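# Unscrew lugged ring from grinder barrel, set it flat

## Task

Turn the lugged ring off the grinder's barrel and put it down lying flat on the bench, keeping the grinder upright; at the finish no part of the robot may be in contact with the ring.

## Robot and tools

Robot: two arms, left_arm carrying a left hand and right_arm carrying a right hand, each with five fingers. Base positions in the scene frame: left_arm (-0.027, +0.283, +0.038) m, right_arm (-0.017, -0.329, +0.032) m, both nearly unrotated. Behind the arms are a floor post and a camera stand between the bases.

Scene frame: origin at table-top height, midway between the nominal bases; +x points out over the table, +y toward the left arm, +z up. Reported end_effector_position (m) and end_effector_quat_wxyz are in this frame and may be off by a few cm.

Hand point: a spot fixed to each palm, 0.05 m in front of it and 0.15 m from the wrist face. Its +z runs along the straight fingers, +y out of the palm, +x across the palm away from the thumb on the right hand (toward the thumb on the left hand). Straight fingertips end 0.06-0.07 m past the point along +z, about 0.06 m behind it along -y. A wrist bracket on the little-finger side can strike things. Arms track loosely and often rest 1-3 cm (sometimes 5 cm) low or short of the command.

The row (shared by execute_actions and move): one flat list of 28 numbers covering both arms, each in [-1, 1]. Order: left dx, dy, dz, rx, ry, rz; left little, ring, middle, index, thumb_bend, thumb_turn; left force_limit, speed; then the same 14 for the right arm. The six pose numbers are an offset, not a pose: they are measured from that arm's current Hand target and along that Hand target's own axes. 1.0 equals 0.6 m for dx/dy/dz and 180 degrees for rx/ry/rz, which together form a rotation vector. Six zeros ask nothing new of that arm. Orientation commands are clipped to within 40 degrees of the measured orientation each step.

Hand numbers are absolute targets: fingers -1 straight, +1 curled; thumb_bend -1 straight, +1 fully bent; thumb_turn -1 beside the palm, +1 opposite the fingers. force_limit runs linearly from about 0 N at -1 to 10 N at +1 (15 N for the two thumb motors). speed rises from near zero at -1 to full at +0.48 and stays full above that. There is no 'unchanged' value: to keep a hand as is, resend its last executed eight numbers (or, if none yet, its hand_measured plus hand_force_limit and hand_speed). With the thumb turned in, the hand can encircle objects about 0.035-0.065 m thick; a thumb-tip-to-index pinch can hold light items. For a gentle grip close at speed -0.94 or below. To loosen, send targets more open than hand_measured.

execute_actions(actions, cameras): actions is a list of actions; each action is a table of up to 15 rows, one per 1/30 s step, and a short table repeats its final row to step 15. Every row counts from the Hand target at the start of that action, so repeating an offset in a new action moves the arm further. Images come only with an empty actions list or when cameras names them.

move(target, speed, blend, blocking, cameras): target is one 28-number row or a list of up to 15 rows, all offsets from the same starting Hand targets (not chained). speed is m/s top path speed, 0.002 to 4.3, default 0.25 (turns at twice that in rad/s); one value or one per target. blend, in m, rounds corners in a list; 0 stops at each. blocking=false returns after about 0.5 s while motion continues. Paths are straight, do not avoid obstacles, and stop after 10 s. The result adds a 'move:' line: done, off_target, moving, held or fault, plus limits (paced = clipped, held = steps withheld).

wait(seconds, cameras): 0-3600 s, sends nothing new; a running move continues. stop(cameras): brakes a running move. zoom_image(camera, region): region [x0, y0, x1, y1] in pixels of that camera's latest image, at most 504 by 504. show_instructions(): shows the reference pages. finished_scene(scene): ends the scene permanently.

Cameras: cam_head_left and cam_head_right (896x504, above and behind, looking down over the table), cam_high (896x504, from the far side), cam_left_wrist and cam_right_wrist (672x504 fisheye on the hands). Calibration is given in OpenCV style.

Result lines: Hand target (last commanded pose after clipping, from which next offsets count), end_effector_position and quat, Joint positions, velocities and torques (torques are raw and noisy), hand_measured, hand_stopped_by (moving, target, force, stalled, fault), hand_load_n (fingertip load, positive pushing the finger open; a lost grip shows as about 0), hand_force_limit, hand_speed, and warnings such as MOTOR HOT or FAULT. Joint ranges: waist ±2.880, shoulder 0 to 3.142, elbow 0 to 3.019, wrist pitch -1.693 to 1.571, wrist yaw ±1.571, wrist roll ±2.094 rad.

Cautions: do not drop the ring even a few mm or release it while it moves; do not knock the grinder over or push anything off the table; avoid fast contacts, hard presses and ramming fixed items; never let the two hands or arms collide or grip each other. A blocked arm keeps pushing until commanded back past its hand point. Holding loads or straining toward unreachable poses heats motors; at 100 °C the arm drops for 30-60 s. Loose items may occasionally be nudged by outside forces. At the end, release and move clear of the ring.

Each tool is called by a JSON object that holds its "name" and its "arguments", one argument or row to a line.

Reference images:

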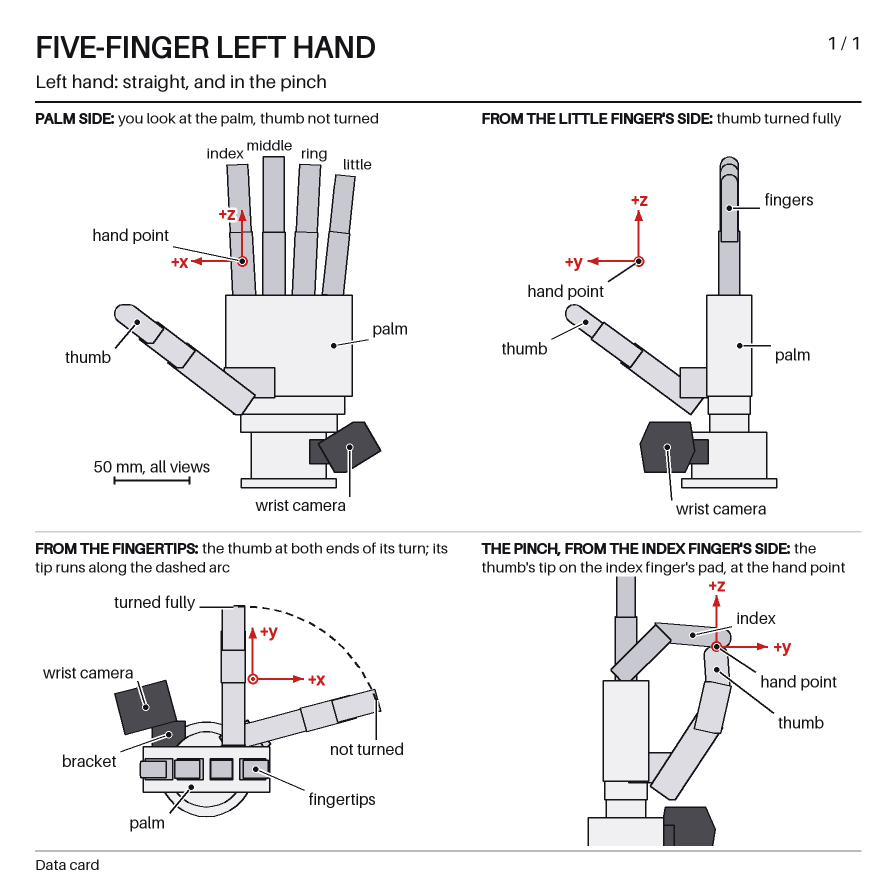

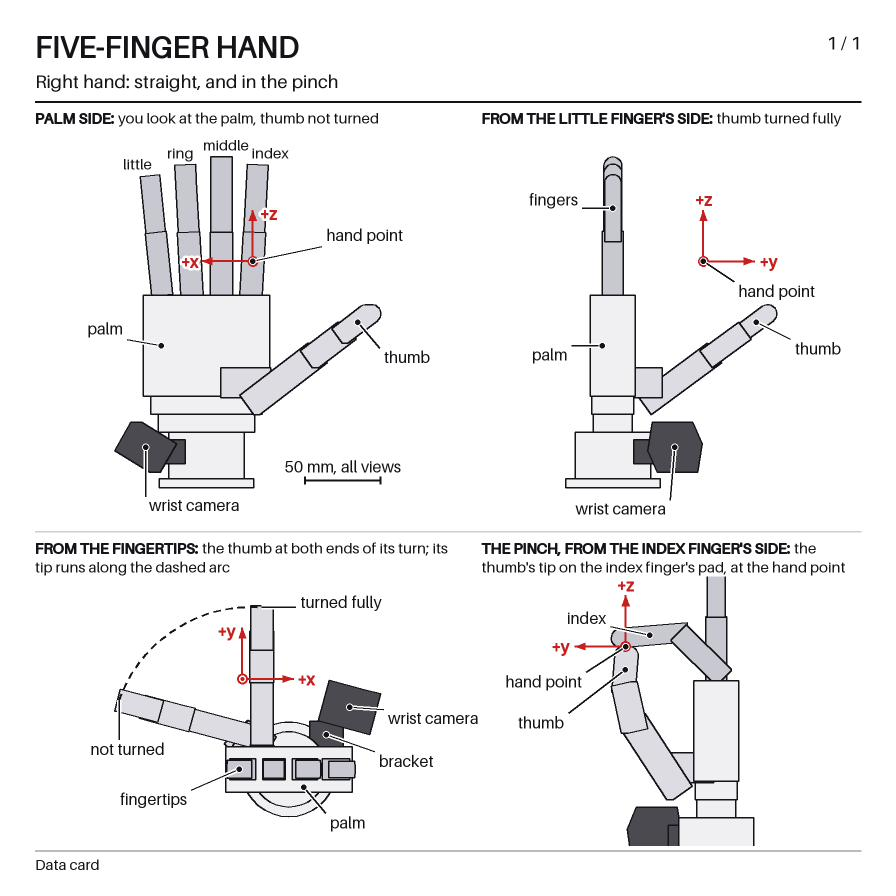

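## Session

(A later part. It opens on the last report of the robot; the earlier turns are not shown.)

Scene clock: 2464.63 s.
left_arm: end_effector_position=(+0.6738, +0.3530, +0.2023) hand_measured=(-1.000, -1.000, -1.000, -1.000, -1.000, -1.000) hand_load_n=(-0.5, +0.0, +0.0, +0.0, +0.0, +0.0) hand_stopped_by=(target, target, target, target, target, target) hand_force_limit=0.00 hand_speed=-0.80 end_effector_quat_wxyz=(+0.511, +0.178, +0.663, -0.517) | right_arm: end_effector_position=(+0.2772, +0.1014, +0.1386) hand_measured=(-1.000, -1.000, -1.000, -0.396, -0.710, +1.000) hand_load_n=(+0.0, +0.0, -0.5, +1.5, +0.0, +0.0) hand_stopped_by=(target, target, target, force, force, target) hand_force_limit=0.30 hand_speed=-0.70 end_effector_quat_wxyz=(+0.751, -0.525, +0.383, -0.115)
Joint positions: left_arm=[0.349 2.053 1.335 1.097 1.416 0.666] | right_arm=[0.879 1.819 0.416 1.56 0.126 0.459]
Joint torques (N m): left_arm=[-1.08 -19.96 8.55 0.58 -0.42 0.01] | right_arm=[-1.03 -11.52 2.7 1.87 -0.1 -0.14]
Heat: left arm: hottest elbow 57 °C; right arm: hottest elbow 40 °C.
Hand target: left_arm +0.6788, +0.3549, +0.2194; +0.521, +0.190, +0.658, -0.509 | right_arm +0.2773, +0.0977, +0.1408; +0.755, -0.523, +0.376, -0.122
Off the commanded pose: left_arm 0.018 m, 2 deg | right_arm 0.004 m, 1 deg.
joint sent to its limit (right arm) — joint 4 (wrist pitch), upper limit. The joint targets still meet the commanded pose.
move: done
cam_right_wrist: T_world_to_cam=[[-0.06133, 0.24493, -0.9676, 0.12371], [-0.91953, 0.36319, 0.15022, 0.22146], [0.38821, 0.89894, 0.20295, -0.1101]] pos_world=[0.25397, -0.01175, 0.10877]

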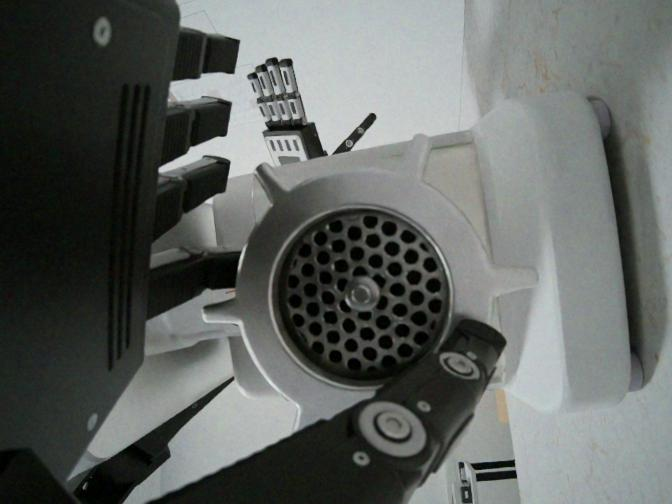

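{"name": "move", "arguments": {
  "target": [
    [0,0,0,0,0,0,-1,-1,-1,-1,-1,-1,0,-0.8,0,0,0,0,0,0,-1,-1,-1,-1,-1,1,0.3,-0.2],
    [0,0,0,0,0,0,-1,-1,-1,-1,-1,-1,0,-0.8,0.0178,-0.0217,-0.0697,0,0,0,-1,-1,-1,-1,-1,1,0.3,-0.2],
    [0,0,0,0,0,0,-1,-1,-1,-1,-1,-1,0,-0.8,0.019,-0.0237,-0.0433,-0.0127,0.089,0.4109,-1,-1,-1,-1,-1,1,0.3,-0.2]
  ],
  "speed": [0.25,0.3,0.5]
}}

{"name": "move", "arguments": {
  "target": [
    [0,0,0,0,0,0,-1,-1,-1,-1,-1,-1,0,-0.8,0.0,0.0423,0.0906,0,0,0,-1,-1,-1,-1,-1,1,0.3,-0.2],
    [0,0,0,0,0,0,-1,-1,-1,-1,-1,-1,0,-0.8,0.0,0.0423,0.0906,0,0,0,-1,-1,-1,0.32,0.32,1,0.3,-0.7]
  ],
  "speed": [0.2,0.2]
}}

{"name": "move", "arguments": {
  "target": [0,0,0,0,0,0,-1,-1,-1,-1,-1,-1,0,-0.8,-0.0113,0.0092,-0.0133,0,-0.0752,-0.1611,-1,-1,-1,0.32,0.32,1,0.3,-0.7],
  "speed": 0.25
}}

{"name": "move", "arguments": {
  "target": [0,0,0,0,0,0,-1,-1,-1,-1,-1,-1,0,-0.8,0.009,0.003,-0.005,0,0,-0.139,-1,-1,-1,0.32,0.32,1,0.3,-0.7],
  "speed": 0.25
}}

{"name": "move", "arguments": {
  "target": [0,0,0,0,0,0,-1,-1,-1,-1,-1,-1,0,-0.8,0.009,0.003,-0.005,-0.0076,-0.0204,-0.11,-1,-1,-1,0.32,0.32,1,0.3,-0.7],
  "speed": 0.25
}}

{"name": "move", "arguments": {
  "target": [0,0,0,0,0,0,-1,-1,-1,-1,-1,-1,0,-0.8,0.008,-0.0095,-0.031,0,0,0,-1,-1,-1,0.32,0.32,1,0.3,-0.7],
  "speed": 0.2,
  "cameras": ["cam_right_wrist"]
}}

Scene clock: 2485.13 s.
left_arm: end_effector_position=(+0.6738, +0.3530, +0.2023) hand_measured=(-1.000, -1.000, -1.000, -1.000, -1.000, -1.000) hand_load_n=(+0.0, -0.5, +0.0, -0.5, +0.0, +0.0) hand_stopped_by=(target, target, target, target, target, target) hand_force_limit=0.00 hand_speed=-0.80 end_effector_quat_wxyz=(+0.511, +0.178, +0.663, -0.517) | right_arm: end_effector_position=(+0.2707, +0.0599, +0.1420) hand_measured=(-1.000, -1.000, -1.000, -1.000, -1.000, +1.000) hand_load_n=(+0.0, +0.0, +0.0, +0.0, +0.0, +0.0) hand_stopped_by=(target, target, target, target, target, target) hand_force_limit=0.30 hand_speed=-0.20 end_effector_quat_wxyz=(+0.614, -0.188, +0.711, +0.287)
Joint positions: left_arm=[0.349 2.053 1.335 1.097 1.416 0.666] | right_arm=[0.878 1.861 0.319 1.458 0.218 1.767]
Joint torques (N m): left_arm=[-1.38 -19.08 8.5 0.76 -0.44 -0.04] | right_arm=[0.26 -10.52 3.41 1.11 0.16 0.22]
Heat: left arm: hottest elbow 57 °C; right arm: hottest elbow 40 °C.
Hand target: left_arm +0.6788, +0.3549, +0.2194; +0.521, +0.190, +0.658, -0.509 | right_arm +0.2702, +0.0670, +0.1440; +0.611, -0.186, +0.711, +0.295
Off the commanded pose: left_arm 0.018 m, 2 deg | right_arm 0.007 m, 1 deg.
move: done

Scene clock: 2487.20 s.
left_arm: end_effector_position=(+0.6738, +0.3530, +0.2023) hand_measured=(-1.000, -1.000, -1.000, -1.000, -1.000, -1.000) hand_load_n=(+0.0, +0.0, +0.0, +0.0, +0.0, +0.0) hand_stopped_by=(target, target, target, target, target, target) hand_force_limit=0.00 hand_speed=-0.80 end_effector_quat_wxyz=(+0.511, +0.178, +0.663, -0.517) | right_arm: end_effector_position=(+0.2927, +0.1145, +0.1432) hand_measured=(-1.000, -1.000, -1.000, -0.396, -0.714, +1.000) hand_load_n=(+0.0, +0.0, +0.0, +8.0, +13.5, +0.0) hand_stopped_by=(target, target, target, force, force, target) hand_force_limit=0.30 hand_speed=-0.70 end_effector_quat_wxyz=(+0.612, -0.190, +0.711, +0.290)
Joint positions: left_arm=[0.349 2.053 1.335 1.097 1.416 0.666] | right_arm=[0.921 1.881 0.471 1.324 0.254 1.773]
Joint torques (N m): left_arm=[-1.08 -19.49 8.58 0.61 -0.44 -0.04] | right_arm=[-0.32 -11.16 5 1.21 0.17 0.18]
Heat: left arm: hottest elbow 57 °C; right arm: hottest elbow 40 °C.
Hand target: left_arm +0.6788, +0.3549, +0.2194; +0.521, +0.190, +0.658, -0.509 | right_arm +0.2956, +0.1213, +0.1446; +0.611, -0.186, +0.711, +0.295
Off the commanded pose: left_arm 0.018 m, 2 deg | right_arm 0.008 m, 1 deg.
move: done

Scene clock: 2489.20 s.
left_arm: end_effector_position=(+0.6738, +0.3530, +0.2023) hand_measured=(-1.000, -1.000, -1.000, -1.000, -1.000, -1.000) hand_load_n=(+0.0, +0.0, +0.0, +0.0, +0.0, -0.5) hand_stopped_by=(target, target, target, target, target, target) hand_force_limit=0.00 hand_speed=-0.80 end_effector_quat_wxyz=(+0.511, +0.178, +0.663, -0.517) | right_arm: end_effector_position=(+0.2844, +0.1175, +0.1400) hand_measured=(-1.000, -1.000, -1.000, -0.396, -0.714, +1.000) hand_load_n=(+0.5, +0.0, +0.0, +7.5, +8.0, +0.0) hand_stopped_by=(target, target, target, force, force, target) hand_force_limit=0.30 hand_speed=-0.70 end_effector_quat_wxyz=(+0.718, -0.333, +0.593, +0.152)
Joint positions: left_arm=[0.349 2.053 1.335 1.097 1.416 0.666] | right_arm=[0.896 1.952 0.477 1.553 0.212 1.252]
Joint torques (N m): left_arm=[-1.03 -19.9 8.49 0.64 -0.43 -0.03] | right_arm=[-1.03 -13.04 3.7 2.21 -0.19 -0.13]
Heat: left arm: hottest elbow 57 °C; right arm: hottest elbow 40 °C.
Hand target: left_arm +0.6788, +0.3549, +0.2194; +0.521, +0.190, +0.658, -0.509 | right_arm +0.2872, +0.1197, +0.1527; +0.744, -0.322, +0.566, +0.153
Off the commanded pose: left_arm 0.018 m, 2 deg | right_arm 0.013 m, 5 deg.
joint sent to its limit (right arm) — joint 4 (wrist pitch), upper limit. The joint targets still meet the commanded pose.
move: off_target (right_arm)

Scene clock: 2490.93 s.
left_arm: end_effector_position=(+0.6738, +0.3530, +0.2023) hand_measured=(-1.000, -1.000, -1.000, -1.000, -1.000, -1.000) hand_load_n=(+0.0, +0.0, +0.0, +0.0, +0.0, +0.0) hand_stopped_by=(target, target, target, target, target, target) hand_force_limit=0.00 hand_speed=-0.80 end_effector_quat_wxyz=(+0.511, +0.178, +0.663, -0.517) | right_arm: end_effector_position=(+0.2844, +0.1149, +0.1343) hand_measured=(-1.000, -1.000, -1.000, -0.398, -0.714, +1.000) hand_load_n=(+0.0, +0.0, +0.0, +15.0, +12.5, +4.0) hand_stopped_by=(target, target, target, force, force, target) hand_force_limit=0.30 hand_speed=-0.70 end_effector_quat_wxyz=(+0.746, -0.433, +0.506, +0.005)
Joint positions: left_arm=[0.349 2.053 1.335 1.097 1.416 0.666] | right_arm=[0.897 1.902 0.461 1.556 0.217 0.845]
Joint torques (N m): left_arm=[-1.55 -18.78 8.5 0.81 -0.43 0.01] | right_arm=[-0.32 -13.27 3.73 2.11 0.01 -0.48]
Heat: left arm: hottest elbow 57 °C; right arm: hottest elbow 40 °C.
Hand target: left_arm +0.6788, +0.3549, +0.2194; +0.521, +0.190, +0.658, -0.509 | right_arm +0.2856, +0.1184, +0.1467; +0.759, -0.437, +0.482, -0.012
Off the commanded pose: left_arm 0.018 m, 2 deg | right_arm 0.013 m, 4 deg.
joint sent to its limit (right arm) — joint 4 (wrist pitch), upper limit. The joint targets still meet the commanded pose.
move: off_target (right_arm)

Scene clock: 2492.50 s.
left_arm: end_effector_position=(+0.6738, +0.3530, +0.2023) hand_measured=(-1.000, -1.000, -1.000, -1.000, -1.000, -1.000) hand_load_n=(+0.0, +0.0, +0.0, +0.0, +0.0, +0.0) hand_stopped_by=(target, target, target, target, target, target) hand_force_limit=0.00 hand_speed=-0.80 end_effector_quat_wxyz=(+0.511, +0.178, +0.663, -0.517) | right_arm: end_effector_position=(+0.2812, +0.1096, +0.1323) hand_measured=(-1.000, -1.000, -1.000, -0.398, -0.714, +1.000) hand_load_n=(+0.0, +0.0, +0.0, +18.0, +16.0, +4.5) hand_stopped_by=(target, target, target, force, force, target) hand_force_limit=0.30 hand_speed=-0.70 end_effector_quat_wxyz=(+0.749, -0.517, +0.401, -0.105)
Joint positions: left_arm=[0.349 2.053 1.335 1.097 1.416 0.666] | right_arm=[0.89 1.851 0.441 1.556 0.153 0.498]
Joint torques (N m): left_arm=[-1.03 -18.67 8.55 0.57 -0.4 0.01] | right_arm=[-0.85 -12.45 4.81 1.4 -0.52 -0.52]
Heat: left arm: hottest elbow 57 °C; right arm: hottest elbow 40 °C.
Hand target: left_arm +0.6788, +0.3549, +0.2194; +0.521, +0.190, +0.658, -0.509 | right_arm +0.2855, +0.1151, +0.1411; +0.756, -0.522, +0.376, -0.123
Off the commanded pose: left_arm 0.018 m, 2 deg | right_arm 0.011 m, 4 deg.
move: off_target (right_arm)

Scene clock: 2493.43 s.
left_arm: end_effector_position=(+0.6738, +0.3530, +0.2023) hand_measured=(-1.000, -1.000, -1.000, -1.000, -1.000, -1.000) hand_load_n=(+0.0, +0.0, +0.0, +0.0, +0.0, +0.0) hand_stopped_by=(target, target, target, target, target, target) hand_force_limit=0.00 hand_speed=-0.80 end_effector_quat_wxyz=(+0.511, +0.178, +0.663, -0.517) | right_arm: end_effector_position=(+0.2763, +0.1009, +0.1391) hand_measured=(-1.000, -1.000, -1.000, -0.396, -0.710, +1.000) hand_load_n=(+0.0, +0.0, +0.0, +1.5, +0.5, +0.0) hand_stopped_by=(target, target, target, force, force, target) hand_force_limit=0.30 hand_speed=-0.70 end_effector_quat_wxyz=(+0.752, -0.524, +0.383, -0.115)
Joint positions: left_arm=[0.349 2.053 1.335 1.097 1.416 0.666] | right_arm=[0.88 1.817 0.413 1.562 0.127 0.46]
Joint torques (N m): left_arm=[-1.14 -19.37 8.53 0.59 -0.38 -0.01] | right_arm=[-1.08 -11.4 2.71 1.88 -0.09 -0.15]
Heat: left arm: hottest elbow 57 °C; right arm: hottest elbow 40 °C.
Hand target: left_arm +0.6788, +0.3549, +0.2194; +0.521, +0.190, +0.658, -0.509 | right_arm +0.2771, +0.0969, +0.1409; +0.756, -0.522, +0.376, -0.123
Off the commanded pose: left_arm 0.018 m, 2 deg | right_arm 0.004 m, 1 deg.
joint sent to its limit (right arm) — joint 4 (wrist pitch), upper limit. The joint targets still meet the commanded pose.
move: done
cam_right_wrist: T_world_to_cam=[[-0.06164, 0.24611, -0.96728, 0.12421], [-0.91955, 0.36285, 0.15092, 0.22068], [0.38812, 0.89876, 0.20394, -0.10947]] pos_world=[0.25307, -0.01225, 0.10917]

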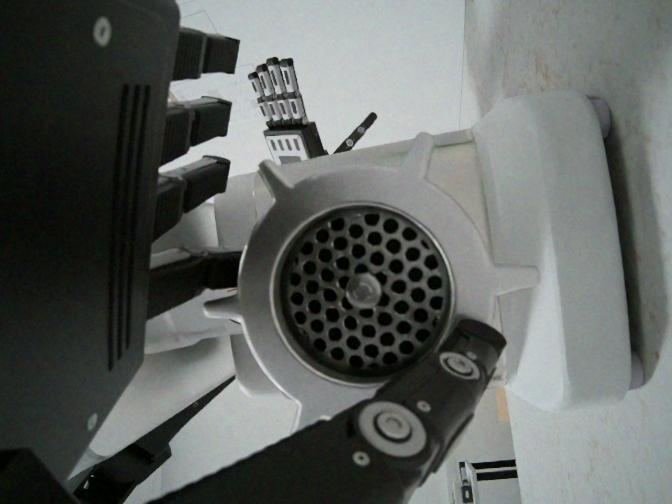

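{"name": "move", "arguments": {
  "target": [
    [0,0,0,0,0,0,-1,-1,-1,-1,-1,-1,0,-0.8,0,0,0,0,0,0,-1,-1,-1,-1,-1,1,0.3,-0.2],
    [0,0,0,0,0,0,-1,-1,-1,-1,-1,-1,0,-0.8,0.0178,-0.0217,-0.0697,0,0,0,-1,-1,-1,-1,-1,1,0.3,-0.2],
    [0,0,0,0,0,0,-1,-1,-1,-1,-1,-1,0,-0.8,0.019,-0.0237,-0.0433,-0.0127,0.089,0.4109,-1,-1,-1,-1,-1,1,0.3,-0.2]
  ],
  "speed": [0.25,0.3,0.5],
  "cameras": ["cam_head_left","cam_high"]
}}

{"name": "zoom_image", "arguments": {
  "camera": "cam_head_left",
  "region": [440, 250, 540, 350]
}}

{"name": "zoom_image", "arguments": {
  "camera": "cam_high",
  "region": [390, 90, 510, 210]
}}

{"name": "move", "arguments": {
  "target": [
    [0,0,0,0,0,0,-1,-1,-1,-1,-1,-1,0,-0.8,0.0,0.0423,0.0906,0,0,0,-1,-1,-1,-1,-1,1,0.3,-0.2],
    [0,0,0,0,0,0,-1,-1,-1,-1,-1,-1,0,-0.8,0.0,0.0423,0.0906,0,0,0,-1,-1,-1,0.32,0.32,1,0.3,-0.7]
  ],
  "speed": [0.2,0.2]
}}

{"name": "move", "arguments": {
  "target": [0,0,0,0,0,0,-1,-1,-1,-1,-1,-1,0,-0.8,-0.0113,0.0092,-0.0133,0,-0.0752,-0.1611,-1,-1,-1,0.32,0.32,1,0.3,-0.7],
  "speed": 0.25
}}

{"name": "move", "arguments": {
  "target": [0,0,0,0,0,0,-1,-1,-1,-1,-1,-1,0,-0.8,0.009,0.003,-0.005,0,0,-0.139,-1,-1,-1,0.32,0.32,1,0.3,-0.7],
  "speed": 0.25
}}

{"name": "move", "arguments": {
  "target": [0,0,0,0,0,0,-1,-1,-1,-1,-1,-1,0,-0.8,0.009,0.003,-0.005,-0.0076,-0.0204,-0.11,-1,-1,-1,0.32,0.32,1,0.3,-0.7],
  "speed": 0.25
}}

{"name": "move", "arguments": {
  "target": [0,0,0,0,0,0,-1,-1,-1,-1,-1,-1,0,-0.8,0.008,-0.0095,-0.031,0,0,0,-1,-1,-1,0.32,0.32,1,0.3,-0.7],
  "speed": 0.2,
  "cameras": ["cam_right_wrist"]
}}

Scene clock: 2516.63 s.
left_arm: end_effector_position=(+0.6738, +0.3530, +0.2023) hand_measured=(-1.000, -1.000, -1.000, -1.000, -1.000, -1.000) hand_load_n=(+0.0, +0.0, +0.0, +0.0, +0.0, -0.5) hand_stopped_by=(target, target, target, target, target, target) hand_force_limit=0.00 hand_speed=-0.80 end_effector_quat_wxyz=(+0.511, +0.178, +0.663, -0.517) | right_arm: end_effector_position=(+0.2705, +0.0592, +0.1422) hand_measured=(-1.000, -1.000, -1.000, -1.000, -1.000, +1.000) hand_load_n=(+0.0, +0.0, +0.0, +0.0, +0.0, +0.0) hand_stopped_by=(target, target, target, target, target, target) hand_force_limit=0.30 hand_speed=-0.20 end_effector_quat_wxyz=(+0.615, -0.187, +0.711, +0.287)
Joint positions: left_arm=[0.349 2.053 1.335 1.097 1.416 0.666] | right_arm=[0.878 1.864 0.318 1.464 0.219 1.768]
Joint torques (N m): left_arm=[-0.91 -19.49 8.59 0.68 -0.48 0.01] | right_arm=[0.38 -10.29 3.38 1.16 0.16 0.18]
Heat: left arm: hottest shoulder 57 °C; right arm: hottest elbow 40 °C.
Hand target: left_arm +0.6788, +0.3549, +0.2194; +0.521, +0.190, +0.658, -0.509 | right_arm +0.2699, +0.0662, +0.1439; +0.612, -0.185, +0.710, +0.295
Off the commanded pose: left_arm 0.018 m, 2 deg | right_arm 0.007 m, 1 deg.
move: done

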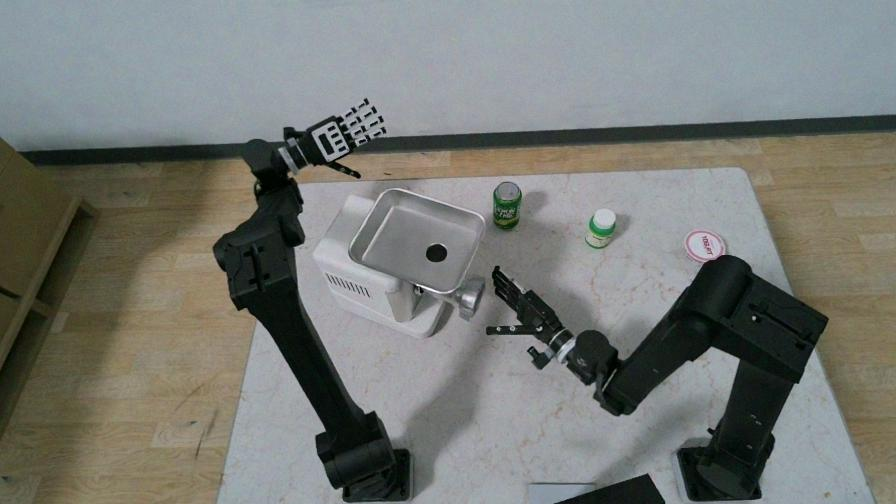

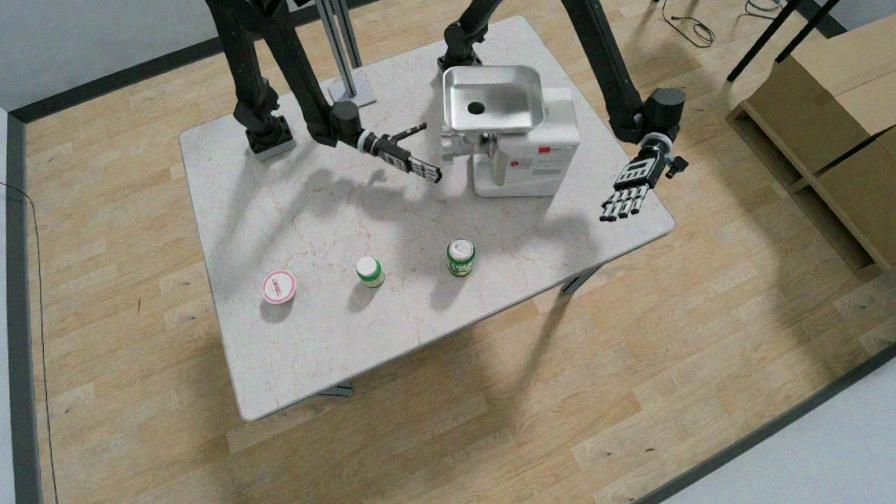

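Scaled by 5.040 from the camera's image (finer frame: 1280x720).

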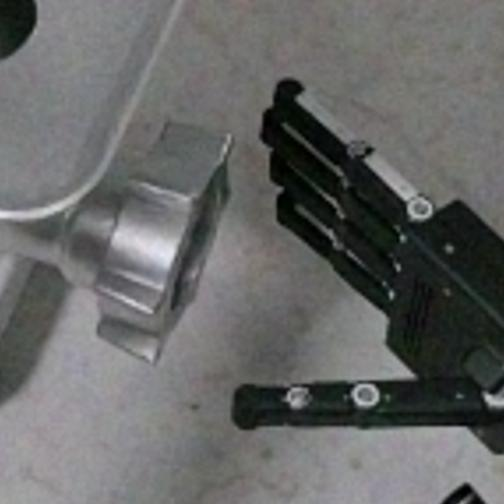

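Scaled by 4.200 from the camera's image (finer frame: 1280x720).

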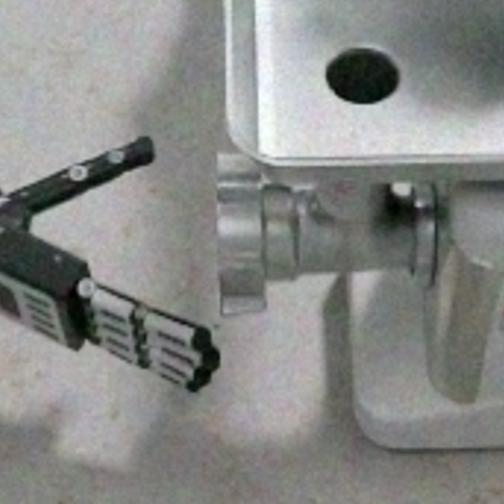

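Scene clock: 2518.60 s.
left_arm: end_effector_position=(+0.6738, +0.3530, +0.2023) hand_measured=(-1.000, -1.000, -1.000, -1.000, -1.000, -1.000) hand_load_n=(+0.0, +0.0, +0.0, +0.0, +0.0, +0.0) hand_stopped_by=(target, target, target, target, target, target) hand_force_limit=0.00 hand_speed=-0.80 end_effector_quat_wxyz=(+0.511, +0.178, +0.663, -0.517) | right_arm: end_effector_position=(+0.2921, +0.1132, +0.1444) hand_measured=(-1.000, -1.000, -1.000, -0.396, -0.698, +1.000) hand_load_n=(+0.0, +0.0, +0.0, +10.5, +12.0, +0.0) hand_stopped_by=(target, target, target, force, force, target) hand_force_limit=0.30 hand_speed=-0.70 end_effector_quat_wxyz=(+0.613, -0.188, +0.710, +0.292)
Joint positions: left_arm=[0.349 2.053 1.335 1.097 1.416 0.666] | right_arm=[0.92 1.881 0.468 1.331 0.253 1.776]
Joint torques (N m): left_arm=[-0.56 -18.67 8.46 0.84 -0.39 -0.04] | right_arm=[0.03 -10.99 5.09 1.09 0.26 0.13]
Heat: left arm: hottest shoulder 57 °C; right arm: hottest elbow 40 °C.
Hand target: left_arm +0.6788, +0.3549, +0.2194; +0.521, +0.190, +0.658, -0.509 | right_arm +0.2953, +0.1205, +0.1446; +0.612, -0.185, +0.710, +0.295
Off the commanded pose: left_arm 0.018 m, 2 deg | right_arm 0.008 m, 1 deg.
move: done

Scene clock: 2520.57 s.
left_arm: end_effector_position=(+0.6738, +0.3530, +0.2023) hand_measured=(-1.000, -1.000, -1.000, -1.000, -1.000, -1.000) hand_load_n=(+0.0, -0.5, +0.0, +0.0, +0.0, +0.0) hand_stopped_by=(target, target, target, target, target, target) hand_force_limit=0.00 hand_speed=-0.80 end_effector_quat_wxyz=(+0.511, +0.178, +0.663, -0.517) | right_arm: end_effector_position=(+0.2839, +0.1160, +0.1395) hand_measured=(-1.000, -1.000, -1.000, -0.396, -0.698, +1.000) hand_load_n=(+0.0, +0.0, +0.0, +10.0, +10.5, +0.0) hand_stopped_by=(target, target, target, force, force, target) hand_force_limit=0.30 hand_speed=-0.70 end_effector_quat_wxyz=(+0.716, -0.331, +0.595, +0.152)
Joint positions: left_arm=[0.349 2.053 1.335 1.097 1.416 0.666] | right_arm=[0.897 1.95 0.472 1.553 0.217 1.256]
Joint torques (N m): left_arm=[-0.73 -19.31 8.51 0.57 -0.4 0.02] | right_arm=[-1.26 -13.16 3.88 2.22 -0.27 -0.23]
Heat: left arm: hottest shoulder 57 °C; right arm: hottest elbow 40 °C.
Hand target: left_arm +0.6788, +0.3549, +0.2194; +0.521, +0.190, +0.658, -0.509 | right_arm +0.2871, +0.1189, +0.1528; +0.744, -0.321, +0.565, +0.153
Off the commanded pose: left_arm 0.018 m, 2 deg | right_arm 0.014 m, 5 deg.
joint sent to its limit (right arm) — joint 4 (wrist pitch), upper limit. The joint targets still meet the commanded pose.
move: off_target (right_arm)

Scene clock: 2522.30 s.
left_arm: end_effector_position=(+0.6738, +0.3530, +0.2023) hand_measured=(-1.000, -1.000, -1.000, -1.000, -1.000, -1.000) hand_load_n=(+0.0, +0.0, +0.0, +0.0, +0.0, +0.0) hand_stopped_by=(target, target, target, target, target, target) hand_force_limit=0.00 hand_speed=-0.80 end_effector_quat_wxyz=(+0.511, +0.178, +0.663, -0.517) | right_arm: end_effector_position=(+0.2843, +0.1147, +0.1338) hand_measured=(-1.000, -1.000, -1.000, -0.396, -0.698, +1.000) hand_load_n=(+0.0, +0.0, +0.0, +16.5, +14.0, +4.5) hand_stopped_by=(target, target, target, force, force, target) hand_force_limit=0.30 hand_speed=-0.70 end_effector_quat_wxyz=(+0.745, -0.433, +0.507, +0.005)
Joint positions: left_arm=[0.349 2.053 1.335 1.097 1.416 0.666] | right_arm=[0.898 1.902 0.46 1.555 0.22 0.846]
Joint torques (N m): left_arm=[-1.14 -19.19 8.53 0.43 -0.4 -0.03] | right_arm=[-0.5 -13.27 3.62 2.13 -0.04 -0.52]
Heat: left arm: hottest shoulder 57 °C; right arm: hottest elbow 40 °C.
Hand target: left_arm +0.6788, +0.3549, +0.2194; +0.521, +0.190, +0.658, -0.509 | right_arm +0.2854, +0.1175, +0.1467; +0.760, -0.436, +0.482, -0.012
Off the commanded pose: left_arm 0.018 m, 2 deg | right_arm 0.013 m, 4 deg.
joint sent to its limit (right arm) — joint 4 (wrist pitch), upper limit. The joint targets still meet the commanded pose.
move: off_target (right_arm)

Scene clock: 2523.87 s.
left_arm: end_effector_position=(+0.6738, +0.3530, +0.2023) hand_measured=(-1.000, -1.000, -1.000, -1.000, -1.000, -1.000) hand_load_n=(+0.0, +0.0, +0.0, +0.0, +0.0, +0.0) hand_stopped_by=(target, target, target, target, target, target) hand_force_limit=0.00 hand_speed=-0.80 end_effector_quat_wxyz=(+0.511, +0.178, +0.663, -0.517) | right_arm: end_effector_position=(+0.2810, +0.1097, +0.1318) hand_measured=(-1.000, -1.000, -1.000, -0.398, -0.700, +1.000) hand_load_n=(+0.0, +0.0, +0.0, +20.5, +18.0, +4.5) hand_stopped_by=(target, target, target, force, force, target) hand_force_limit=0.30 hand_speed=-0.70 end_effector_quat_wxyz=(+0.749, -0.516, +0.402, -0.104)
Joint positions: left_arm=[0.349 2.053 1.335 1.097 1.416 0.666] | right_arm=[0.89 1.853 0.441 1.557 0.155 0.5]
Joint torques (N m): left_arm=[-1.26 -19.19 8.5 0.84 -0.41 -0.03] | right_arm=[-0.91 -12.69 4.63 1.57 -0.54 -0.55]
Heat: left arm: hottest shoulder 57 °C; right arm: hottest elbow 40 °C.
Hand target: left_arm +0.6788, +0.3549, +0.2194; +0.521, +0.190, +0.658, -0.509 | right_arm +0.2853, +0.1144, +0.1411; +0.756, -0.521, +0.376, -0.123
Off the commanded pose: left_arm 0.018 m, 2 deg | right_arm 0.011 m, 4 deg.
move: off_target (right_arm)

Scene clock: 2524.73 s.
left_arm: end_effector_position=(+0.6738, +0.3530, +0.2023) hand_measured=(-1.000, -1.000, -1.000, -1.000, -1.000, -1.000) hand_load_n=(+0.0, +0.0, +0.0, +0.0, +0.0, +0.0) hand_stopped_by=(target, target, target, target, target, target) hand_force_limit=0.00 hand_speed=-0.80 end_effector_quat_wxyz=(+0.511, +0.178, +0.663, -0.517) | right_arm: end_effector_position=(+0.2799, +0.1068, +0.1318) hand_measured=(-1.000, -1.000, -1.000, -0.398, -0.700, +1.000) hand_load_n=(+0.0, -0.5, +0.0, +23.0, +17.5, +3.0) hand_stopped_by=(target, target, target, force, force, target) hand_force_limit=0.30 hand_speed=-0.70 end_effector_quat_wxyz=(+0.748, -0.526, +0.388, -0.114)
Joint positions: left_arm=[0.349 2.053 1.335 1.097 1.416 0.666] | right_arm=[0.884 1.843 0.433 1.557 0.134 0.465]
Joint torques (N m): left_arm=[-1.67 -18.61 8.69 0.73 -0.43 -0.1] | right_arm=[-1.49 -14.21 0.96 2.02 -0.3 -0.21]
Heat: left arm: hottest shoulder 57 °C; right arm: hottest elbow 40 °C.
Hand target: left_arm +0.6788, +0.3549, +0.2194; +0.521, +0.190, +0.658, -0.509 | right_arm +0.2769, +0.0962, +0.1410; +0.756, -0.521, +0.376, -0.123
Off the commanded pose: left_arm 0.018 m, 2 deg | right_arm 0.014 m, 2 deg.
joint sent to its limit (right arm) — joint 4 (wrist pitch), upper limit. The joint targets still meet the commanded pose.
move: off_target (right_arm)
cam_right_wrist: T_world_to_cam=[[-0.07141, 0.24208, -0.96762, 0.11912], [-0.91694, 0.36589, 0.15921, 0.22082], [0.39258, 0.89862, 0.19585, -0.11482]] pos_world=[0.25606, -0.00645, 0.1026]

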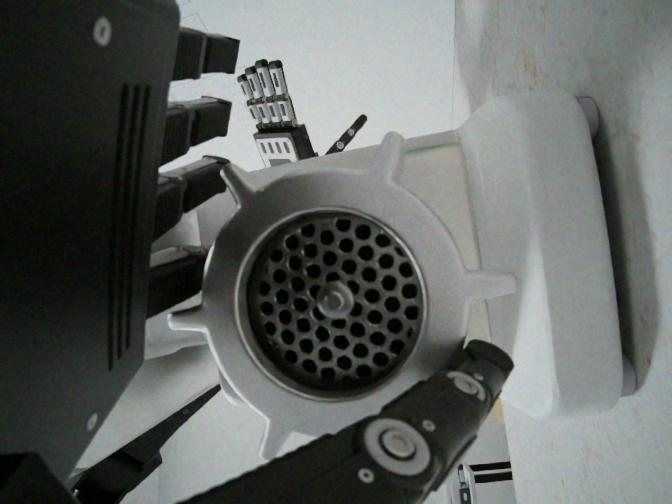

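{"name": "move", "arguments": {
  "target": [
    [0,0,0,0,0,0,-1,-1,-1,-1,-1,-1,0,-0.8,0,0,0,0,0,0,-1,-1,-1,-1,-1,1,0.3,-0.2],
    [0,0,0,0,0,0,-1,-1,-1,-1,-1,-1,0,-0.8,0.0178,-0.0217,-0.0697,0,0,0,-1,-1,-1,-1,-1,1,0.3,-0.2],
    [0,0,0,0,0,0,-1,-1,-1,-1,-1,-1,0,-0.8,0.019,-0.0237,-0.0433,-0.0127,0.089,0.4109,-1,-1,-1,-1,-1,1,0.3,-0.2]
  ],
  "speed": [0.25,0.3,0.5],
  "cameras": ["cam_right_wrist"]
}}

{"name": "move", "arguments": {
  "target": [
    [0,0,0,0,0,0,-1,-1,-1,-1,-1,-1,0,-0.8,0.0,0.0423,0.0906,0,0,0,-1,-1,-1,-1,-1,1,0.3,-0.2],
    [0,0,0,0,0,0,-1,-1,-1,-1,-1,-1,0,-0.8,0.0,0.0423,0.0906,0,0,0,-1,-1,-1,0.32,0.32,1,0.3,-0.7]
  ],
  "speed": [0.2,0.2]
}}

{"name": "move", "arguments": {
  "target": [0,0,0,0,0,0,-1,-1,-1,-1,-1,-1,0,-0.8,-0.0113,0.0092,-0.0133,0,-0.0752,-0.1611,-1,-1,-1,0.32,0.32,1,0.3,-0.7],
  "speed": 0.25
}}

{"name": "move", "arguments": {
  "target": [0,0,0,0,0,0,-1,-1,-1,-1,-1,-1,0,-0.8,0.009,0.003,-0.005,0,0,-0.139,-1,-1,-1,0.32,0.32,1,0.3,-0.7],
  "speed": 0.25
}}

{"name": "move", "arguments": {
  "target": [0,0,0,0,0,0,-1,-1,-1,-1,-1,-1,0,-0.8,0.009,0.003,-0.005,-0.0076,-0.0204,-0.11,-1,-1,-1,0.32,0.32,1,0.3,-0.7],
  "speed": 0.25
}}

{"name": "move", "arguments": {
  "target": [0,0,0,0,0,0,-1,-1,-1,-1,-1,-1,0,-0.8,0.008,-0.0095,-0.031,0,0,0,-1,-1,-1,0.32,0.32,1,0.3,-0.7],
  "speed": 0.2,
  "cameras": ["cam_right_wrist"]
}}

Scene clock: 2549.63 s.
left_arm: end_effector_position=(+0.6738, +0.3530, +0.2023) hand_measured=(-1.000, -1.000, -1.000, -1.000, -1.000, -1.000) hand_load_n=(+0.0, +0.0, -0.5, +0.0, +0.0, +0.0) hand_stopped_by=(target, target, target, target, target, target) hand_force_limit=0.00 hand_speed=-0.80 end_effector_quat_wxyz=(+0.511, +0.178, +0.663, -0.517) | right_arm: end_effector_position=(+0.2701, +0.0585, +0.1424) hand_measured=(-1.000, -1.000, -1.000, -1.000, -1.000, +1.000) hand_load_n=(+0.0, +0.0, +0.0, +0.0, +0.0, +0.0) hand_stopped_by=(target, target, target, target, target, target) hand_force_limit=0.30 hand_speed=-0.20 end_effector_quat_wxyz=(+0.615, -0.187, +0.710, +0.287)
Joint positions: left_arm=[0.349 2.053 1.335 1.097 1.416 0.666] | right_arm=[0.878 1.867 0.316 1.471 0.22 1.768]
Joint torques (N m): left_arm=[-0.62 -19.49 8.32 0.94 -0.37 0.01] | right_arm=[0.44 -10.34 3.32 1.14 0.15 0.17]
Heat: left arm: hottest shoulder 57 °C; right arm: hottest elbow 40 °C.
Hand target: left_arm +0.6788, +0.3549, +0.2194; +0.521, +0.190, +0.658, -0.509 | right_arm +0.2694, +0.0655, +0.1439; +0.612, -0.185, +0.710, +0.296
Off the commanded pose: left_arm 0.018 m, 2 deg | right_arm 0.007 m, 1 deg.
move: done
cam_right_wrist: T_world_to_cam=[[-0.65867, 0.74825, -0.0793, 0.14283], [-0.26612, -0.13308, 0.95471, -0.03205], [0.7038, 0.64994, 0.28678, -0.15217]] pos_world=[0.19265, -0.01224, 0.08557]

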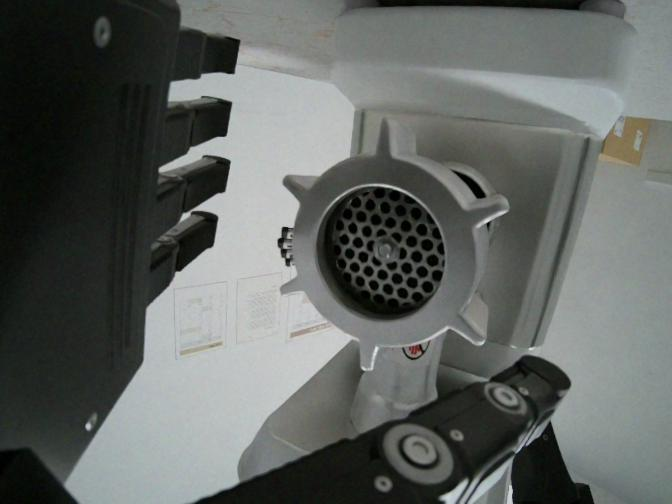

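Scene clock: 2551.67 s.
left_arm: end_effector_position=(+0.6738, +0.3530, +0.2023) hand_measured=(-1.000, -1.000, -1.000, -1.000, -1.000, -1.000) hand_load_n=(+0.0, +0.0, +0.0, +0.0, +0.0, +0.0) hand_stopped_by=(target, target, target, target, target, target) hand_force_limit=0.00 hand_speed=-0.80 end_effector_quat_wxyz=(+0.511, +0.178, +0.663, -0.517) | right_arm: end_effector_position=(+0.2919, +0.1127, +0.1443) hand_measured=(-1.000, -1.000, -1.000, -0.396, -0.698, +1.000) hand_load_n=(+0.0, +0.5, +0.0, +10.5, +12.0, +0.0) hand_stopped_by=(target, target, target, force, force, target) hand_force_limit=0.30 hand_speed=-0.70 end_effector_quat_wxyz=(+0.613, -0.188, +0.709, +0.292)
Joint positions: left_arm=[0.349 2.053 1.335 1.097 1.416 0.666] | right_arm=[0.921 1.883 0.467 1.337 0.254 1.776]
Joint torques (N m): left_arm=[-0.56 -19.25 8.32 0.61 -0.41 0.01] | right_arm=[-0.21 -11.11 5 1.13 0.25 0.13]
Heat: left arm: hottest shoulder 57 °C; right arm: hottest elbow 40 °C.
Hand target: left_arm +0.6788, +0.3549, +0.2194; +0.521, +0.190, +0.658, -0.509 | right_arm +0.2950, +0.1198, +0.1447; +0.612, -0.184, +0.710, +0.296
Off the commanded pose: left_arm 0.018 m, 2 deg | right_arm 0.008 m, 1 deg.
move: done

Scene clock: 2553.67 s.
left_arm: end_effector_position=(+0.6738, +0.3530, +0.2023) hand_measured=(-1.000, -1.000, -1.000, -1.000, -1.000, -1.000) hand_load_n=(+0.0, -0.5, +0.0, -0.5, +0.0, +0.0) hand_stopped_by=(target, target, target, target, target, target) hand_force_limit=0.00 hand_speed=-0.80 end_effector_quat_wxyz=(+0.511, +0.178, +0.663, -0.517) | right_arm: end_effector_position=(+0.2838, +0.1156, +0.1395) hand_measured=(-1.000, -1.000, -1.000, -0.396, -0.698, +1.000) hand_load_n=(+0.0, +0.0, +0.0, +10.0, +10.5, +0.5) hand_stopped_by=(target, target, target, force, force, target) hand_force_limit=0.30 hand_speed=-0.70 end_effector_quat_wxyz=(+0.717, -0.331, +0.595, +0.152)
Joint positions: left_arm=[0.349 2.053 1.335 1.097 1.416 0.666] | right_arm=[0.897 1.95 0.471 1.554 0.217 1.256]
Joint torques (N m): left_arm=[-1.26 -19.08 8.55 0.54 -0.45 -0.02] | right_arm=[-1.2 -13.22 3.73 2.11 -0.27 -0.21]
Heat: left arm: hottest shoulder 57 °C; right arm: hottest elbow 40 °C.
Hand target: left_arm +0.6788, +0.3549, +0.2194; +0.521, +0.190, +0.658, -0.509 | right_arm +0.2869, +0.1181, +0.1531; +0.745, -0.320, +0.565, +0.153
Off the commanded pose: left_arm 0.018 m, 2 deg | right_arm 0.014 m, 5 deg.
joint sent to its limit (right arm) — joint 4 (wrist pitch), upper limit. The joint targets still meet the commanded pose.
move: off_target (right_arm)

Scene clock: 2555.37 s.
left_arm: end_effector_position=(+0.6738, +0.3530, +0.2023) hand_measured=(-1.000, -1.000, -1.000, -1.000, -1.000, -1.000) hand_load_n=(+0.0, +0.0, +0.0, +0.0, +0.0, +0.0) hand_stopped_by=(target, target, target, target, target, target) hand_force_limit=0.00 hand_speed=-0.80 end_effector_quat_wxyz=(+0.511, +0.178, +0.663, -0.517) | right_arm: end_effector_position=(+0.2840, +0.1146, +0.1340) hand_measured=(-1.000, -1.000, -1.000, -0.398, -0.698, +1.000) hand_load_n=(+0.0, +0.0, +0.0, +16.0, +14.0, +4.5) hand_stopped_by=(target, target, target, force, force, target) hand_force_limit=0.30 hand_speed=-0.70 end_effector_quat_wxyz=(+0.745, -0.433, +0.507, +0.005)
Joint positions: left_arm=[0.349 2.053 1.335 1.097 1.416 0.666] | right_arm=[0.898 1.901 0.459 1.555 0.22 0.846]
Joint torques (N m): left_arm=[-0.32 -18.96 8.66 0.79 -0.37 -0.04] | right_arm=[-0.56 -13.39 3.52 2.15 0 -0.47]
Heat: left arm: hottest shoulder 57 °C; right arm: hottest elbow 40 °C.
Hand target: left_arm +0.6788, +0.3549, +0.2194; +0.521, +0.190, +0.658, -0.509 | right_arm +0.2851, +0.1169, +0.1469; +0.761, -0.435, +0.482, -0.012
Off the commanded pose: left_arm 0.018 m, 2 deg | right_arm 0.013 m, 4 deg.
joint sent to its limit (right arm) — joint 4 (wrist pitch), upper limit. The joint targets still meet the commanded pose.
move: off_target (right_arm)

Scene clock: 2556.97 s.
left_arm: end_effector_position=(+0.6738, +0.3530, +0.2023) hand_measured=(-1.000, -1.000, -1.000, -1.000, -1.000, -1.000) hand_load_n=(+0.0, -0.5, +0.0, +0.0, +0.0, +0.0) hand_stopped_by=(target, target, target, target, target, target) hand_force_limit=0.00 hand_speed=-0.80 end_effector_quat_wxyz=(+0.511, +0.178, +0.663, -0.517) | right_arm: end_effector_position=(+0.2810, +0.1095, +0.1317) hand_measured=(-1.000, -1.000, -1.000, -0.398, -0.700, +1.000) hand_load_n=(+0.0, +0.0, -0.5, +21.5, +17.5, +4.5) hand_stopped_by=(target, target, target, force, force, target) hand_force_limit=0.30 hand_speed=-0.70 end_effector_quat_wxyz=(+0.749, -0.516, +0.402, -0.105)
Joint positions: left_arm=[0.349 2.053 1.335 1.097 1.416 0.666] | right_arm=[0.891 1.853 0.441 1.559 0.156 0.5]
Joint torques (N m): left_arm=[-0.85 -19.02 8.53 0.54 -0.47 0.01] | right_arm=[-0.97 -12.45 4.45 1.76 -0.54 -0.53]
Heat: left arm: hottest shoulder 57 °C; right arm: hottest elbow 40 °C.
Hand target: left_arm +0.6788, +0.3549, +0.2194; +0.521, +0.190, +0.658, -0.509 | right_arm +0.2851, +0.1136, +0.1415; +0.757, -0.520, +0.376, -0.123
Off the commanded pose: left_arm 0.018 m, 2 deg | right_arm 0.011 m, 4 deg.
move: off_target (right_arm)

Scene clock: 2557.87 s.
left_arm: end_effector_position=(+0.6738, +0.3530, +0.2023) hand_measured=(-1.000, -1.000, -1.000, -1.000, -1.000, -1.000) hand_load_n=(+0.0, -0.5, +0.0, +0.0, +0.0, +0.0) hand_stopped_by=(target, target, target, target, target, target) hand_force_limit=0.00 hand_speed=-0.80 end_effector_quat_wxyz=(+0.511, +0.178, +0.663, -0.517) | right_arm: end_effector_position=(+0.2797, +0.1066, +0.1318) hand_measured=(-1.000, -1.000, -1.000, -0.398, -0.700, +1.000) hand_load_n=(+0.0, +0.0, +0.0, +23.5, +17.0, +3.0) hand_stopped_by=(target, target, target, force, force, target) hand_force_limit=0.30 hand_speed=-0.70 end_effector_quat_wxyz=(+0.748, -0.526, +0.388, -0.114)
Joint positions: left_arm=[0.349 2.053 1.335 1.097 1.416 0.666] | right_arm=[0.884 1.844 0.432 1.559 0.135 0.465]
Joint torques (N m): left_arm=[-1.32 -19.37 8.46 0.7 -0.45 0.06] | right_arm=[-1.67 -14.1 0.81 1.98 -0.29 -0.17]
Heat: left arm: hottest shoulder 57 °C; right arm: hottest elbow 40 °C.
Hand target: left_arm +0.6788, +0.3549, +0.2194; +0.521, +0.190, +0.658, -0.509 | right_arm +0.2766, +0.0955, +0.1410; +0.757, -0.520, +0.376, -0.123
Off the commanded pose: left_arm 0.018 m, 2 deg | right_arm 0.015 m, 2 deg.
joint sent to its limit (right arm) — joint 4 (wrist pitch), upper limit. The joint targets still meet the commanded pose.
move: off_target (right_arm)
cam_right_wrist: T_world_to_cam=[[-0.07122, 0.24238, -0.96756, 0.11909], [-0.91683, 0.36617, 0.15921, 0.22059], [0.39289, 0.89843, 0.19615, -0.11463]] pos_world=[0.25576, -0.00665, 0.10259]

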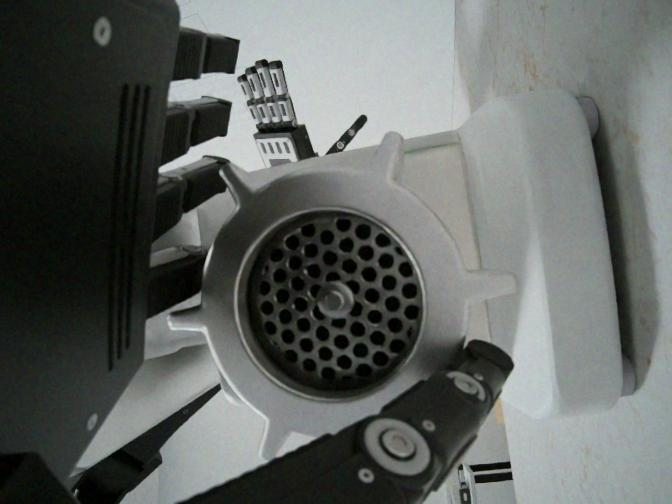

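{"name": "move", "arguments": {
  "target": [
    [0,0,0,0,0,0,-1,-1,-1,-1,-1,-1,0,-0.8,0,0,0,0,0,0,-1,-1,-1,-1,-1,1,0.3,-0.2],
    [0,0,0,0,0,0,-1,-1,-1,-1,-1,-1,0,-0.8,0.0178,-0.0217,-0.0697,0,0,0,-1,-1,-1,-1,-1,1,0.3,-0.2],
    [0,0,0,0,0,0,-1,-1,-1,-1,-1,-1,0,-0.8,0.019,-0.0237,-0.0433,-0.0127,0.089,0.4109,-1,-1,-1,-1,-1,1,0.3,-0.2]
  ],
  "speed": [0.25,0.3,0.5]
}}

{"name": "move", "arguments": {
  "target": [
    [0,0,0,0,0,0,-1,-1,-1,-1,-1,-1,0,-0.8,0.0,0.0423,0.0906,0,0,0,-1,-1,-1,-1,-1,1,0.3,-0.2],
    [0,0,0,0,0,0,-1,-1,-1,-1,-1,-1,0,-0.8,0.0,0.0423,0.0906,0,0,0,-1,-1,-1,0.32,0.32,1,0.3,-0.7]
  ],
  "speed": [0.2,0.2]
}}

{"name": "move", "arguments": {
  "target": [0,0,0,0,0,0,-1,-1,-1,-1,-1,-1,0,-0.8,-0.0113,0.0092,-0.0133,0,-0.0752,-0.1611,-1,-1,-1,0.32,0.32,1,0.3,-0.7],
  "speed": 0.25
}}

{"name": "move", "arguments": {
  "target": [0,0,0,0,0,0,-1,-1,-1,-1,-1,-1,0,-0.8,0.009,0.003,-0.005,0,0,-0.139,-1,-1,-1,0.32,0.32,1,0.3,-0.7],
  "speed": 0.25
}}

{"name": "move", "arguments": {
  "target": [0,0,0,0,0,0,-1,-1,-1,-1,-1,-1,0,-0.8,0.009,0.003,-0.005,-0.0076,-0.0204,-0.11,-1,-1,-1,0.32,0.32,1,0.3,-0.7],
  "speed": 0.25
}}

{"name": "move", "arguments": {
  "target": [0,0,0,0,0,0,-1,-1,-1,-1,-1,-1,0,-0.8,0.008,-0.0095,-0.031,0,0,0,-1,-1,-1,0.32,0.32,1,0.3,-0.7],
  "speed": 0.2,
  "cameras": ["cam_right_wrist"]
}}

Scene clock: 2581.00 s.
left_arm: end_effector_position=(+0.6738, +0.3530, +0.2023) hand_measured=(-1.000, -1.000, -1.000, -1.000, -1.000, -1.000) hand_load_n=(+0.0, -0.5, +0.0, +0.0, +0.0, +0.0) hand_stopped_by=(target, target, target, target, target, target) hand_force_limit=0.00 hand_speed=-0.80 end_effector_quat_wxyz=(+0.511, +0.178, +0.663, -0.517) | right_arm: end_effector_position=(+0.2699, +0.0578, +0.1425) hand_measured=(-1.000, -1.000, -1.000, -1.000, -1.000, +1.000) hand_load_n=(+0.0, +0.0, +0.0, +0.0, +0.0, +0.0) hand_stopped_by=(target, target, target, target, target, target) hand_force_limit=0.30 hand_speed=-0.20 end_effector_quat_wxyz=(+0.616, -0.186, +0.709, +0.287)
Joint positions: left_arm=[0.349 2.053 1.335 1.097 1.416 0.666] | right_arm=[0.878 1.87 0.315 1.478 0.222 1.768]
Joint torques (N m): left_arm=[-0.85 -19.66 8.43 0.68 -0.41 -0.04] | right_arm=[0.38 -10.17 3.29 1.1 0.16 0.21]
Heat: left arm: hottest shoulder 57 °C; right arm: hottest elbow 40 °C.
Hand target: left_arm +0.6788, +0.3549, +0.2194; +0.521, +0.190, +0.658, -0.509 | right_arm +0.2692, +0.0647, +0.1438; +0.613, -0.184, +0.709, +0.296
Off the commanded pose: left_arm 0.018 m, 2 deg | right_arm 0.007 m, 1 deg.
move: done

Scene clock: 2583.10 s.
left_arm: end_effector_position=(+0.6738, +0.3530, +0.2023) hand_measured=(-1.000, -1.000, -1.000, -1.000, -1.000, -1.000) hand_load_n=(+0.0, +0.0, +0.0, +0.0, +0.0, +0.0) hand_stopped_by=(target, target, target, target, target, target) hand_force_limit=0.00 hand_speed=-0.80 end_effector_quat_wxyz=(+0.511, +0.178, +0.663, -0.517) | right_arm: end_effector_position=(+0.2917, +0.1120, +0.1443) hand_measured=(-1.000, -1.000, -1.000, -0.398, -0.698, +1.000) hand_load_n=(+0.0, +0.0, +0.0, +10.0, +11.5, +0.0) hand_stopped_by=(target, target, target, force, force, target) hand_force_limit=0.30 hand_speed=-0.70 end_effector_quat_wxyz=(+0.614, -0.187, +0.709, +0.292)
Joint positions: left_arm=[0.349 2.053 1.335 1.097 1.416 0.666] | right_arm=[0.921 1.885 0.465 1.342 0.255 1.777]
Joint torques (N m): left_arm=[-0.97 -19.49 8.44 0.65 -0.43 0.02] | right_arm=[-0.09 -11.22 4.94 1.11 0.24 0.13]
Heat: left arm: hottest shoulder 57 °C; right arm: hottest elbow 40 °C.
Hand target: left_arm +0.6788, +0.3549, +0.2194; +0.521, +0.190, +0.658, -0.509 | right_arm +0.2948, +0.1190, +0.1447; +0.613, -0.184, +0.709, +0.296
Off the commanded pose: left_arm 0.018 m, 2 deg | right_arm 0.008 m, 1 deg.
move: done

Scene clock: 2585.10 s.
left_arm: end_effector_position=(+0.6738, +0.3530, +0.2023) hand_measured=(-1.000, -1.000, -1.000, -1.000, -1.000, -1.000) hand_load_n=(+0.0, +0.0, +0.0, +0.0, +0.0, +0.0) hand_stopped_by=(target, target, target, target, target, target) hand_force_limit=0.00 hand_speed=-0.80 end_effector_quat_wxyz=(+0.511, +0.178, +0.663, -0.517) | right_arm: end_effector_position=(+0.2835, +0.1151, +0.1397) hand_measured=(-1.000, -1.000, -1.000, -0.398, -0.698, +1.000) hand_load_n=(+0.0, +0.0, +0.0, +9.5, +10.0, +0.5) hand_stopped_by=(target, target, target, force, force, target) hand_force_limit=0.30 hand_speed=-0.70 end_effector_quat_wxyz=(+0.716, -0.329, +0.596, +0.153)
Joint positions: left_arm=[0.349 2.053 1.335 1.097 1.416 0.666] | right_arm=[0.897 1.95 0.47 1.555 0.219 1.26]
Joint torques (N m): left_arm=[-1.03 -19.66 8.51 0.57 -0.43 0.02] | right_arm=[-1.2 -13.27 3.67 2.11 -0.27 -0.24]
Heat: left arm: hottest shoulder 57 °C; right arm: hottest elbow 40 °C.
Hand target: left_arm +0.6788, +0.3549, +0.2194; +0.521, +0.190, +0.658, -0.509 | right_arm +0.2865, +0.1174, +0.1531; +0.746, -0.319, +0.564, +0.152
Off the commanded pose: left_arm 0.018 m, 2 deg | right_arm 0.014 m, 5 deg.
joint sent to its limit (right arm) — joint 4 (wrist pitch), upper limit. The joint targets are off in orientation, not in position.
move: off_target (right_arm)

Scene clock: 2586.87 s.
left_arm: end_effector_position=(+0.6738, +0.3530, +0.2023) hand_measured=(-1.000, -1.000, -1.000, -1.000, -1.000, -1.000) hand_load_n=(+0.0, +0.0, +0.0, +0.0, +0.0, +0.0) hand_stopped_by=(target, target, target, target, target, target) hand_force_limit=0.00 hand_speed=-0.80 end_effector_quat_wxyz=(+0.511, +0.178, +0.663, -0.517) | right_arm: end_effector_position=(+0.2836, +0.1142, +0.1340) hand_measured=(-1.000, -1.000, -1.000, -0.398, -0.698, +1.000) hand_load_n=(+0.0, +0.0, +0.0, +16.0, +13.5, +4.0) hand_stopped_by=(target, target, target, force, force, target) hand_force_limit=0.30 hand_speed=-0.70 end_effector_quat_wxyz=(+0.745, -0.434, +0.507, +0.004)
Joint positions: left_arm=[0.349 2.053 1.335 1.097 1.416 0.666] | right_arm=[0.899 1.9 0.458 1.555 0.22 0.843]
Joint torques (N m): left_arm=[-1.73 -18.84 8.46 0.72 -0.43 -0.03] | right_arm=[-0.5 -13.51 3.44 2.14 0.02 -0.48]
Heat: left arm: hottest shoulder 57 °C; right arm: hottest elbow 40 °C.
Hand target: left_arm +0.6788, +0.3549, +0.2194; +0.521, +0.190, +0.658, -0.509 | right_arm +0.2848, +0.1161, +0.1470; +0.761, -0.434, +0.482, -0.013
Off the commanded pose: left_arm 0.018 m, 2 deg | right_arm 0.013 m, 4 deg.
joint sent to its limit (right arm) — joint 4 (wrist pitch), upper limit. The joint targets still meet the commanded pose.
move: off_target (right_arm)

Scene clock: 2588.47 s.
left_arm: end_effector_position=(+0.6738, +0.3530, +0.2023) hand_measured=(-1.000, -1.000, -1.000, -1.000, -1.000, -1.000) hand_load_n=(+0.0, +0.0, +0.0, +0.0, +0.0, +0.0) hand_stopped_by=(target, target, target, target, target, target) hand_force_limit=0.00 hand_speed=-0.80 end_effector_quat_wxyz=(+0.511, +0.178, +0.663, -0.517) | right_arm: end_effector_position=(+0.2808, +0.1096, +0.1314) hand_measured=(-1.000, -1.000, -1.000, -0.398, -0.700, +1.000) hand_load_n=(+0.0, +0.0, +0.0, +22.0, +17.5, +5.0) hand_stopped_by=(target, target, target, force, force, target) hand_force_limit=0.30 hand_speed=-0.70 end_effector_quat_wxyz=(+0.749, -0.516, +0.402, -0.104)
Joint positions: left_arm=[0.349 2.053 1.335 1.097 1.416 0.666] | right_arm=[0.892 1.856 0.441 1.562 0.158 0.501]
Joint torques (N m): left_arm=[-0.38 -19.19 8.59 0.57 -0.45 -0.05] | right_arm=[-1.08 -12.51 4.33 1.81 -0.54 -0.55]
Heat: left arm: hottest shoulder 57 °C; right arm: hottest elbow 40 °C.
Hand target: left_arm +0.6788, +0.3549, +0.2194; +0.521, +0.190, +0.658, -0.509 | right_arm +0.2848, +0.1130, +0.1414; +0.758, -0.519, +0.376, -0.124
Off the commanded pose: left_arm 0.018 m, 2 deg | right_arm 0.011 m, 4 deg.
joint at its limit (right arm) — joint 4 (wrist pitch), upper limit.
move: off_target (right_arm)

Scene clock: 2589.87 s.
left_arm: end_effector_position=(+0.6738, +0.3530, +0.2023) hand_measured=(-1.000, -1.000, -1.000, -1.000, -1.000, -1.000) hand_load_n=(+0.0, +0.0, -0.5, +0.0, +0.0, +0.0) hand_stopped_by=(target, target, target, target, target, target) hand_force_limit=0.00 hand_speed=-0.80 end_effector_quat_wxyz=(+0.511, +0.178, +0.663, -0.517) | right_arm: end_effector_position=(+0.2751, +0.0984, +0.1400) hand_measured=(-1.000, -1.000, -1.000, -0.396, -0.694, +1.000) hand_load_n=(+0.0, +0.0, +0.0, +1.0, +0.0, +0.0) hand_stopped_by=(target, target, target, force, force, target) hand_force_limit=0.30 hand_speed=-0.70 end_effector_quat_wxyz=(+0.752, -0.524, +0.384, -0.116)
Joint positions: left_arm=[0.349 2.053 1.335 1.097 1.416 0.666] | right_arm=[0.88 1.813 0.405 1.567 0.129 0.459]
Joint torques (N m): left_arm=[-0.91 -19.55 8.58 0.7 -0.4 -0.04] | right_arm=[-0.97 -11.16 2.91 1.66 -0.04 -0.15]
Heat: left arm: hottest shoulder 57 °C; right arm: hottest elbow 40 °C.
Hand target: left_arm +0.6788, +0.3549, +0.2194; +0.521, +0.190, +0.658, -0.509 | right_arm +0.2763, +0.0947, +0.1410; +0.758, -0.519, +0.376, -0.124
Off the commanded pose: left_arm 0.018 m, 2 deg | right_arm 0.004 m, 2 deg.
joint sent to its limit (right arm) — joint 4 (wrist pitch), upper limit. The joint targets still meet the commanded pose.
move: done
cam_right_wrist: T_world_to_cam=[[-0.05987, 0.24713, -0.96713, 0.12504], [-0.91887, 0.36487, 0.15012, 0.21999], [0.38998, 0.89766, 0.20523, -0.10752]] pos_world=[0.25157, -0.01465, 0.10997]

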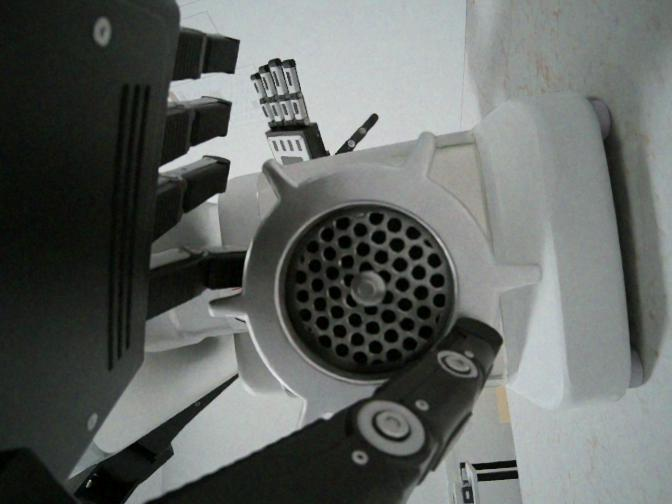

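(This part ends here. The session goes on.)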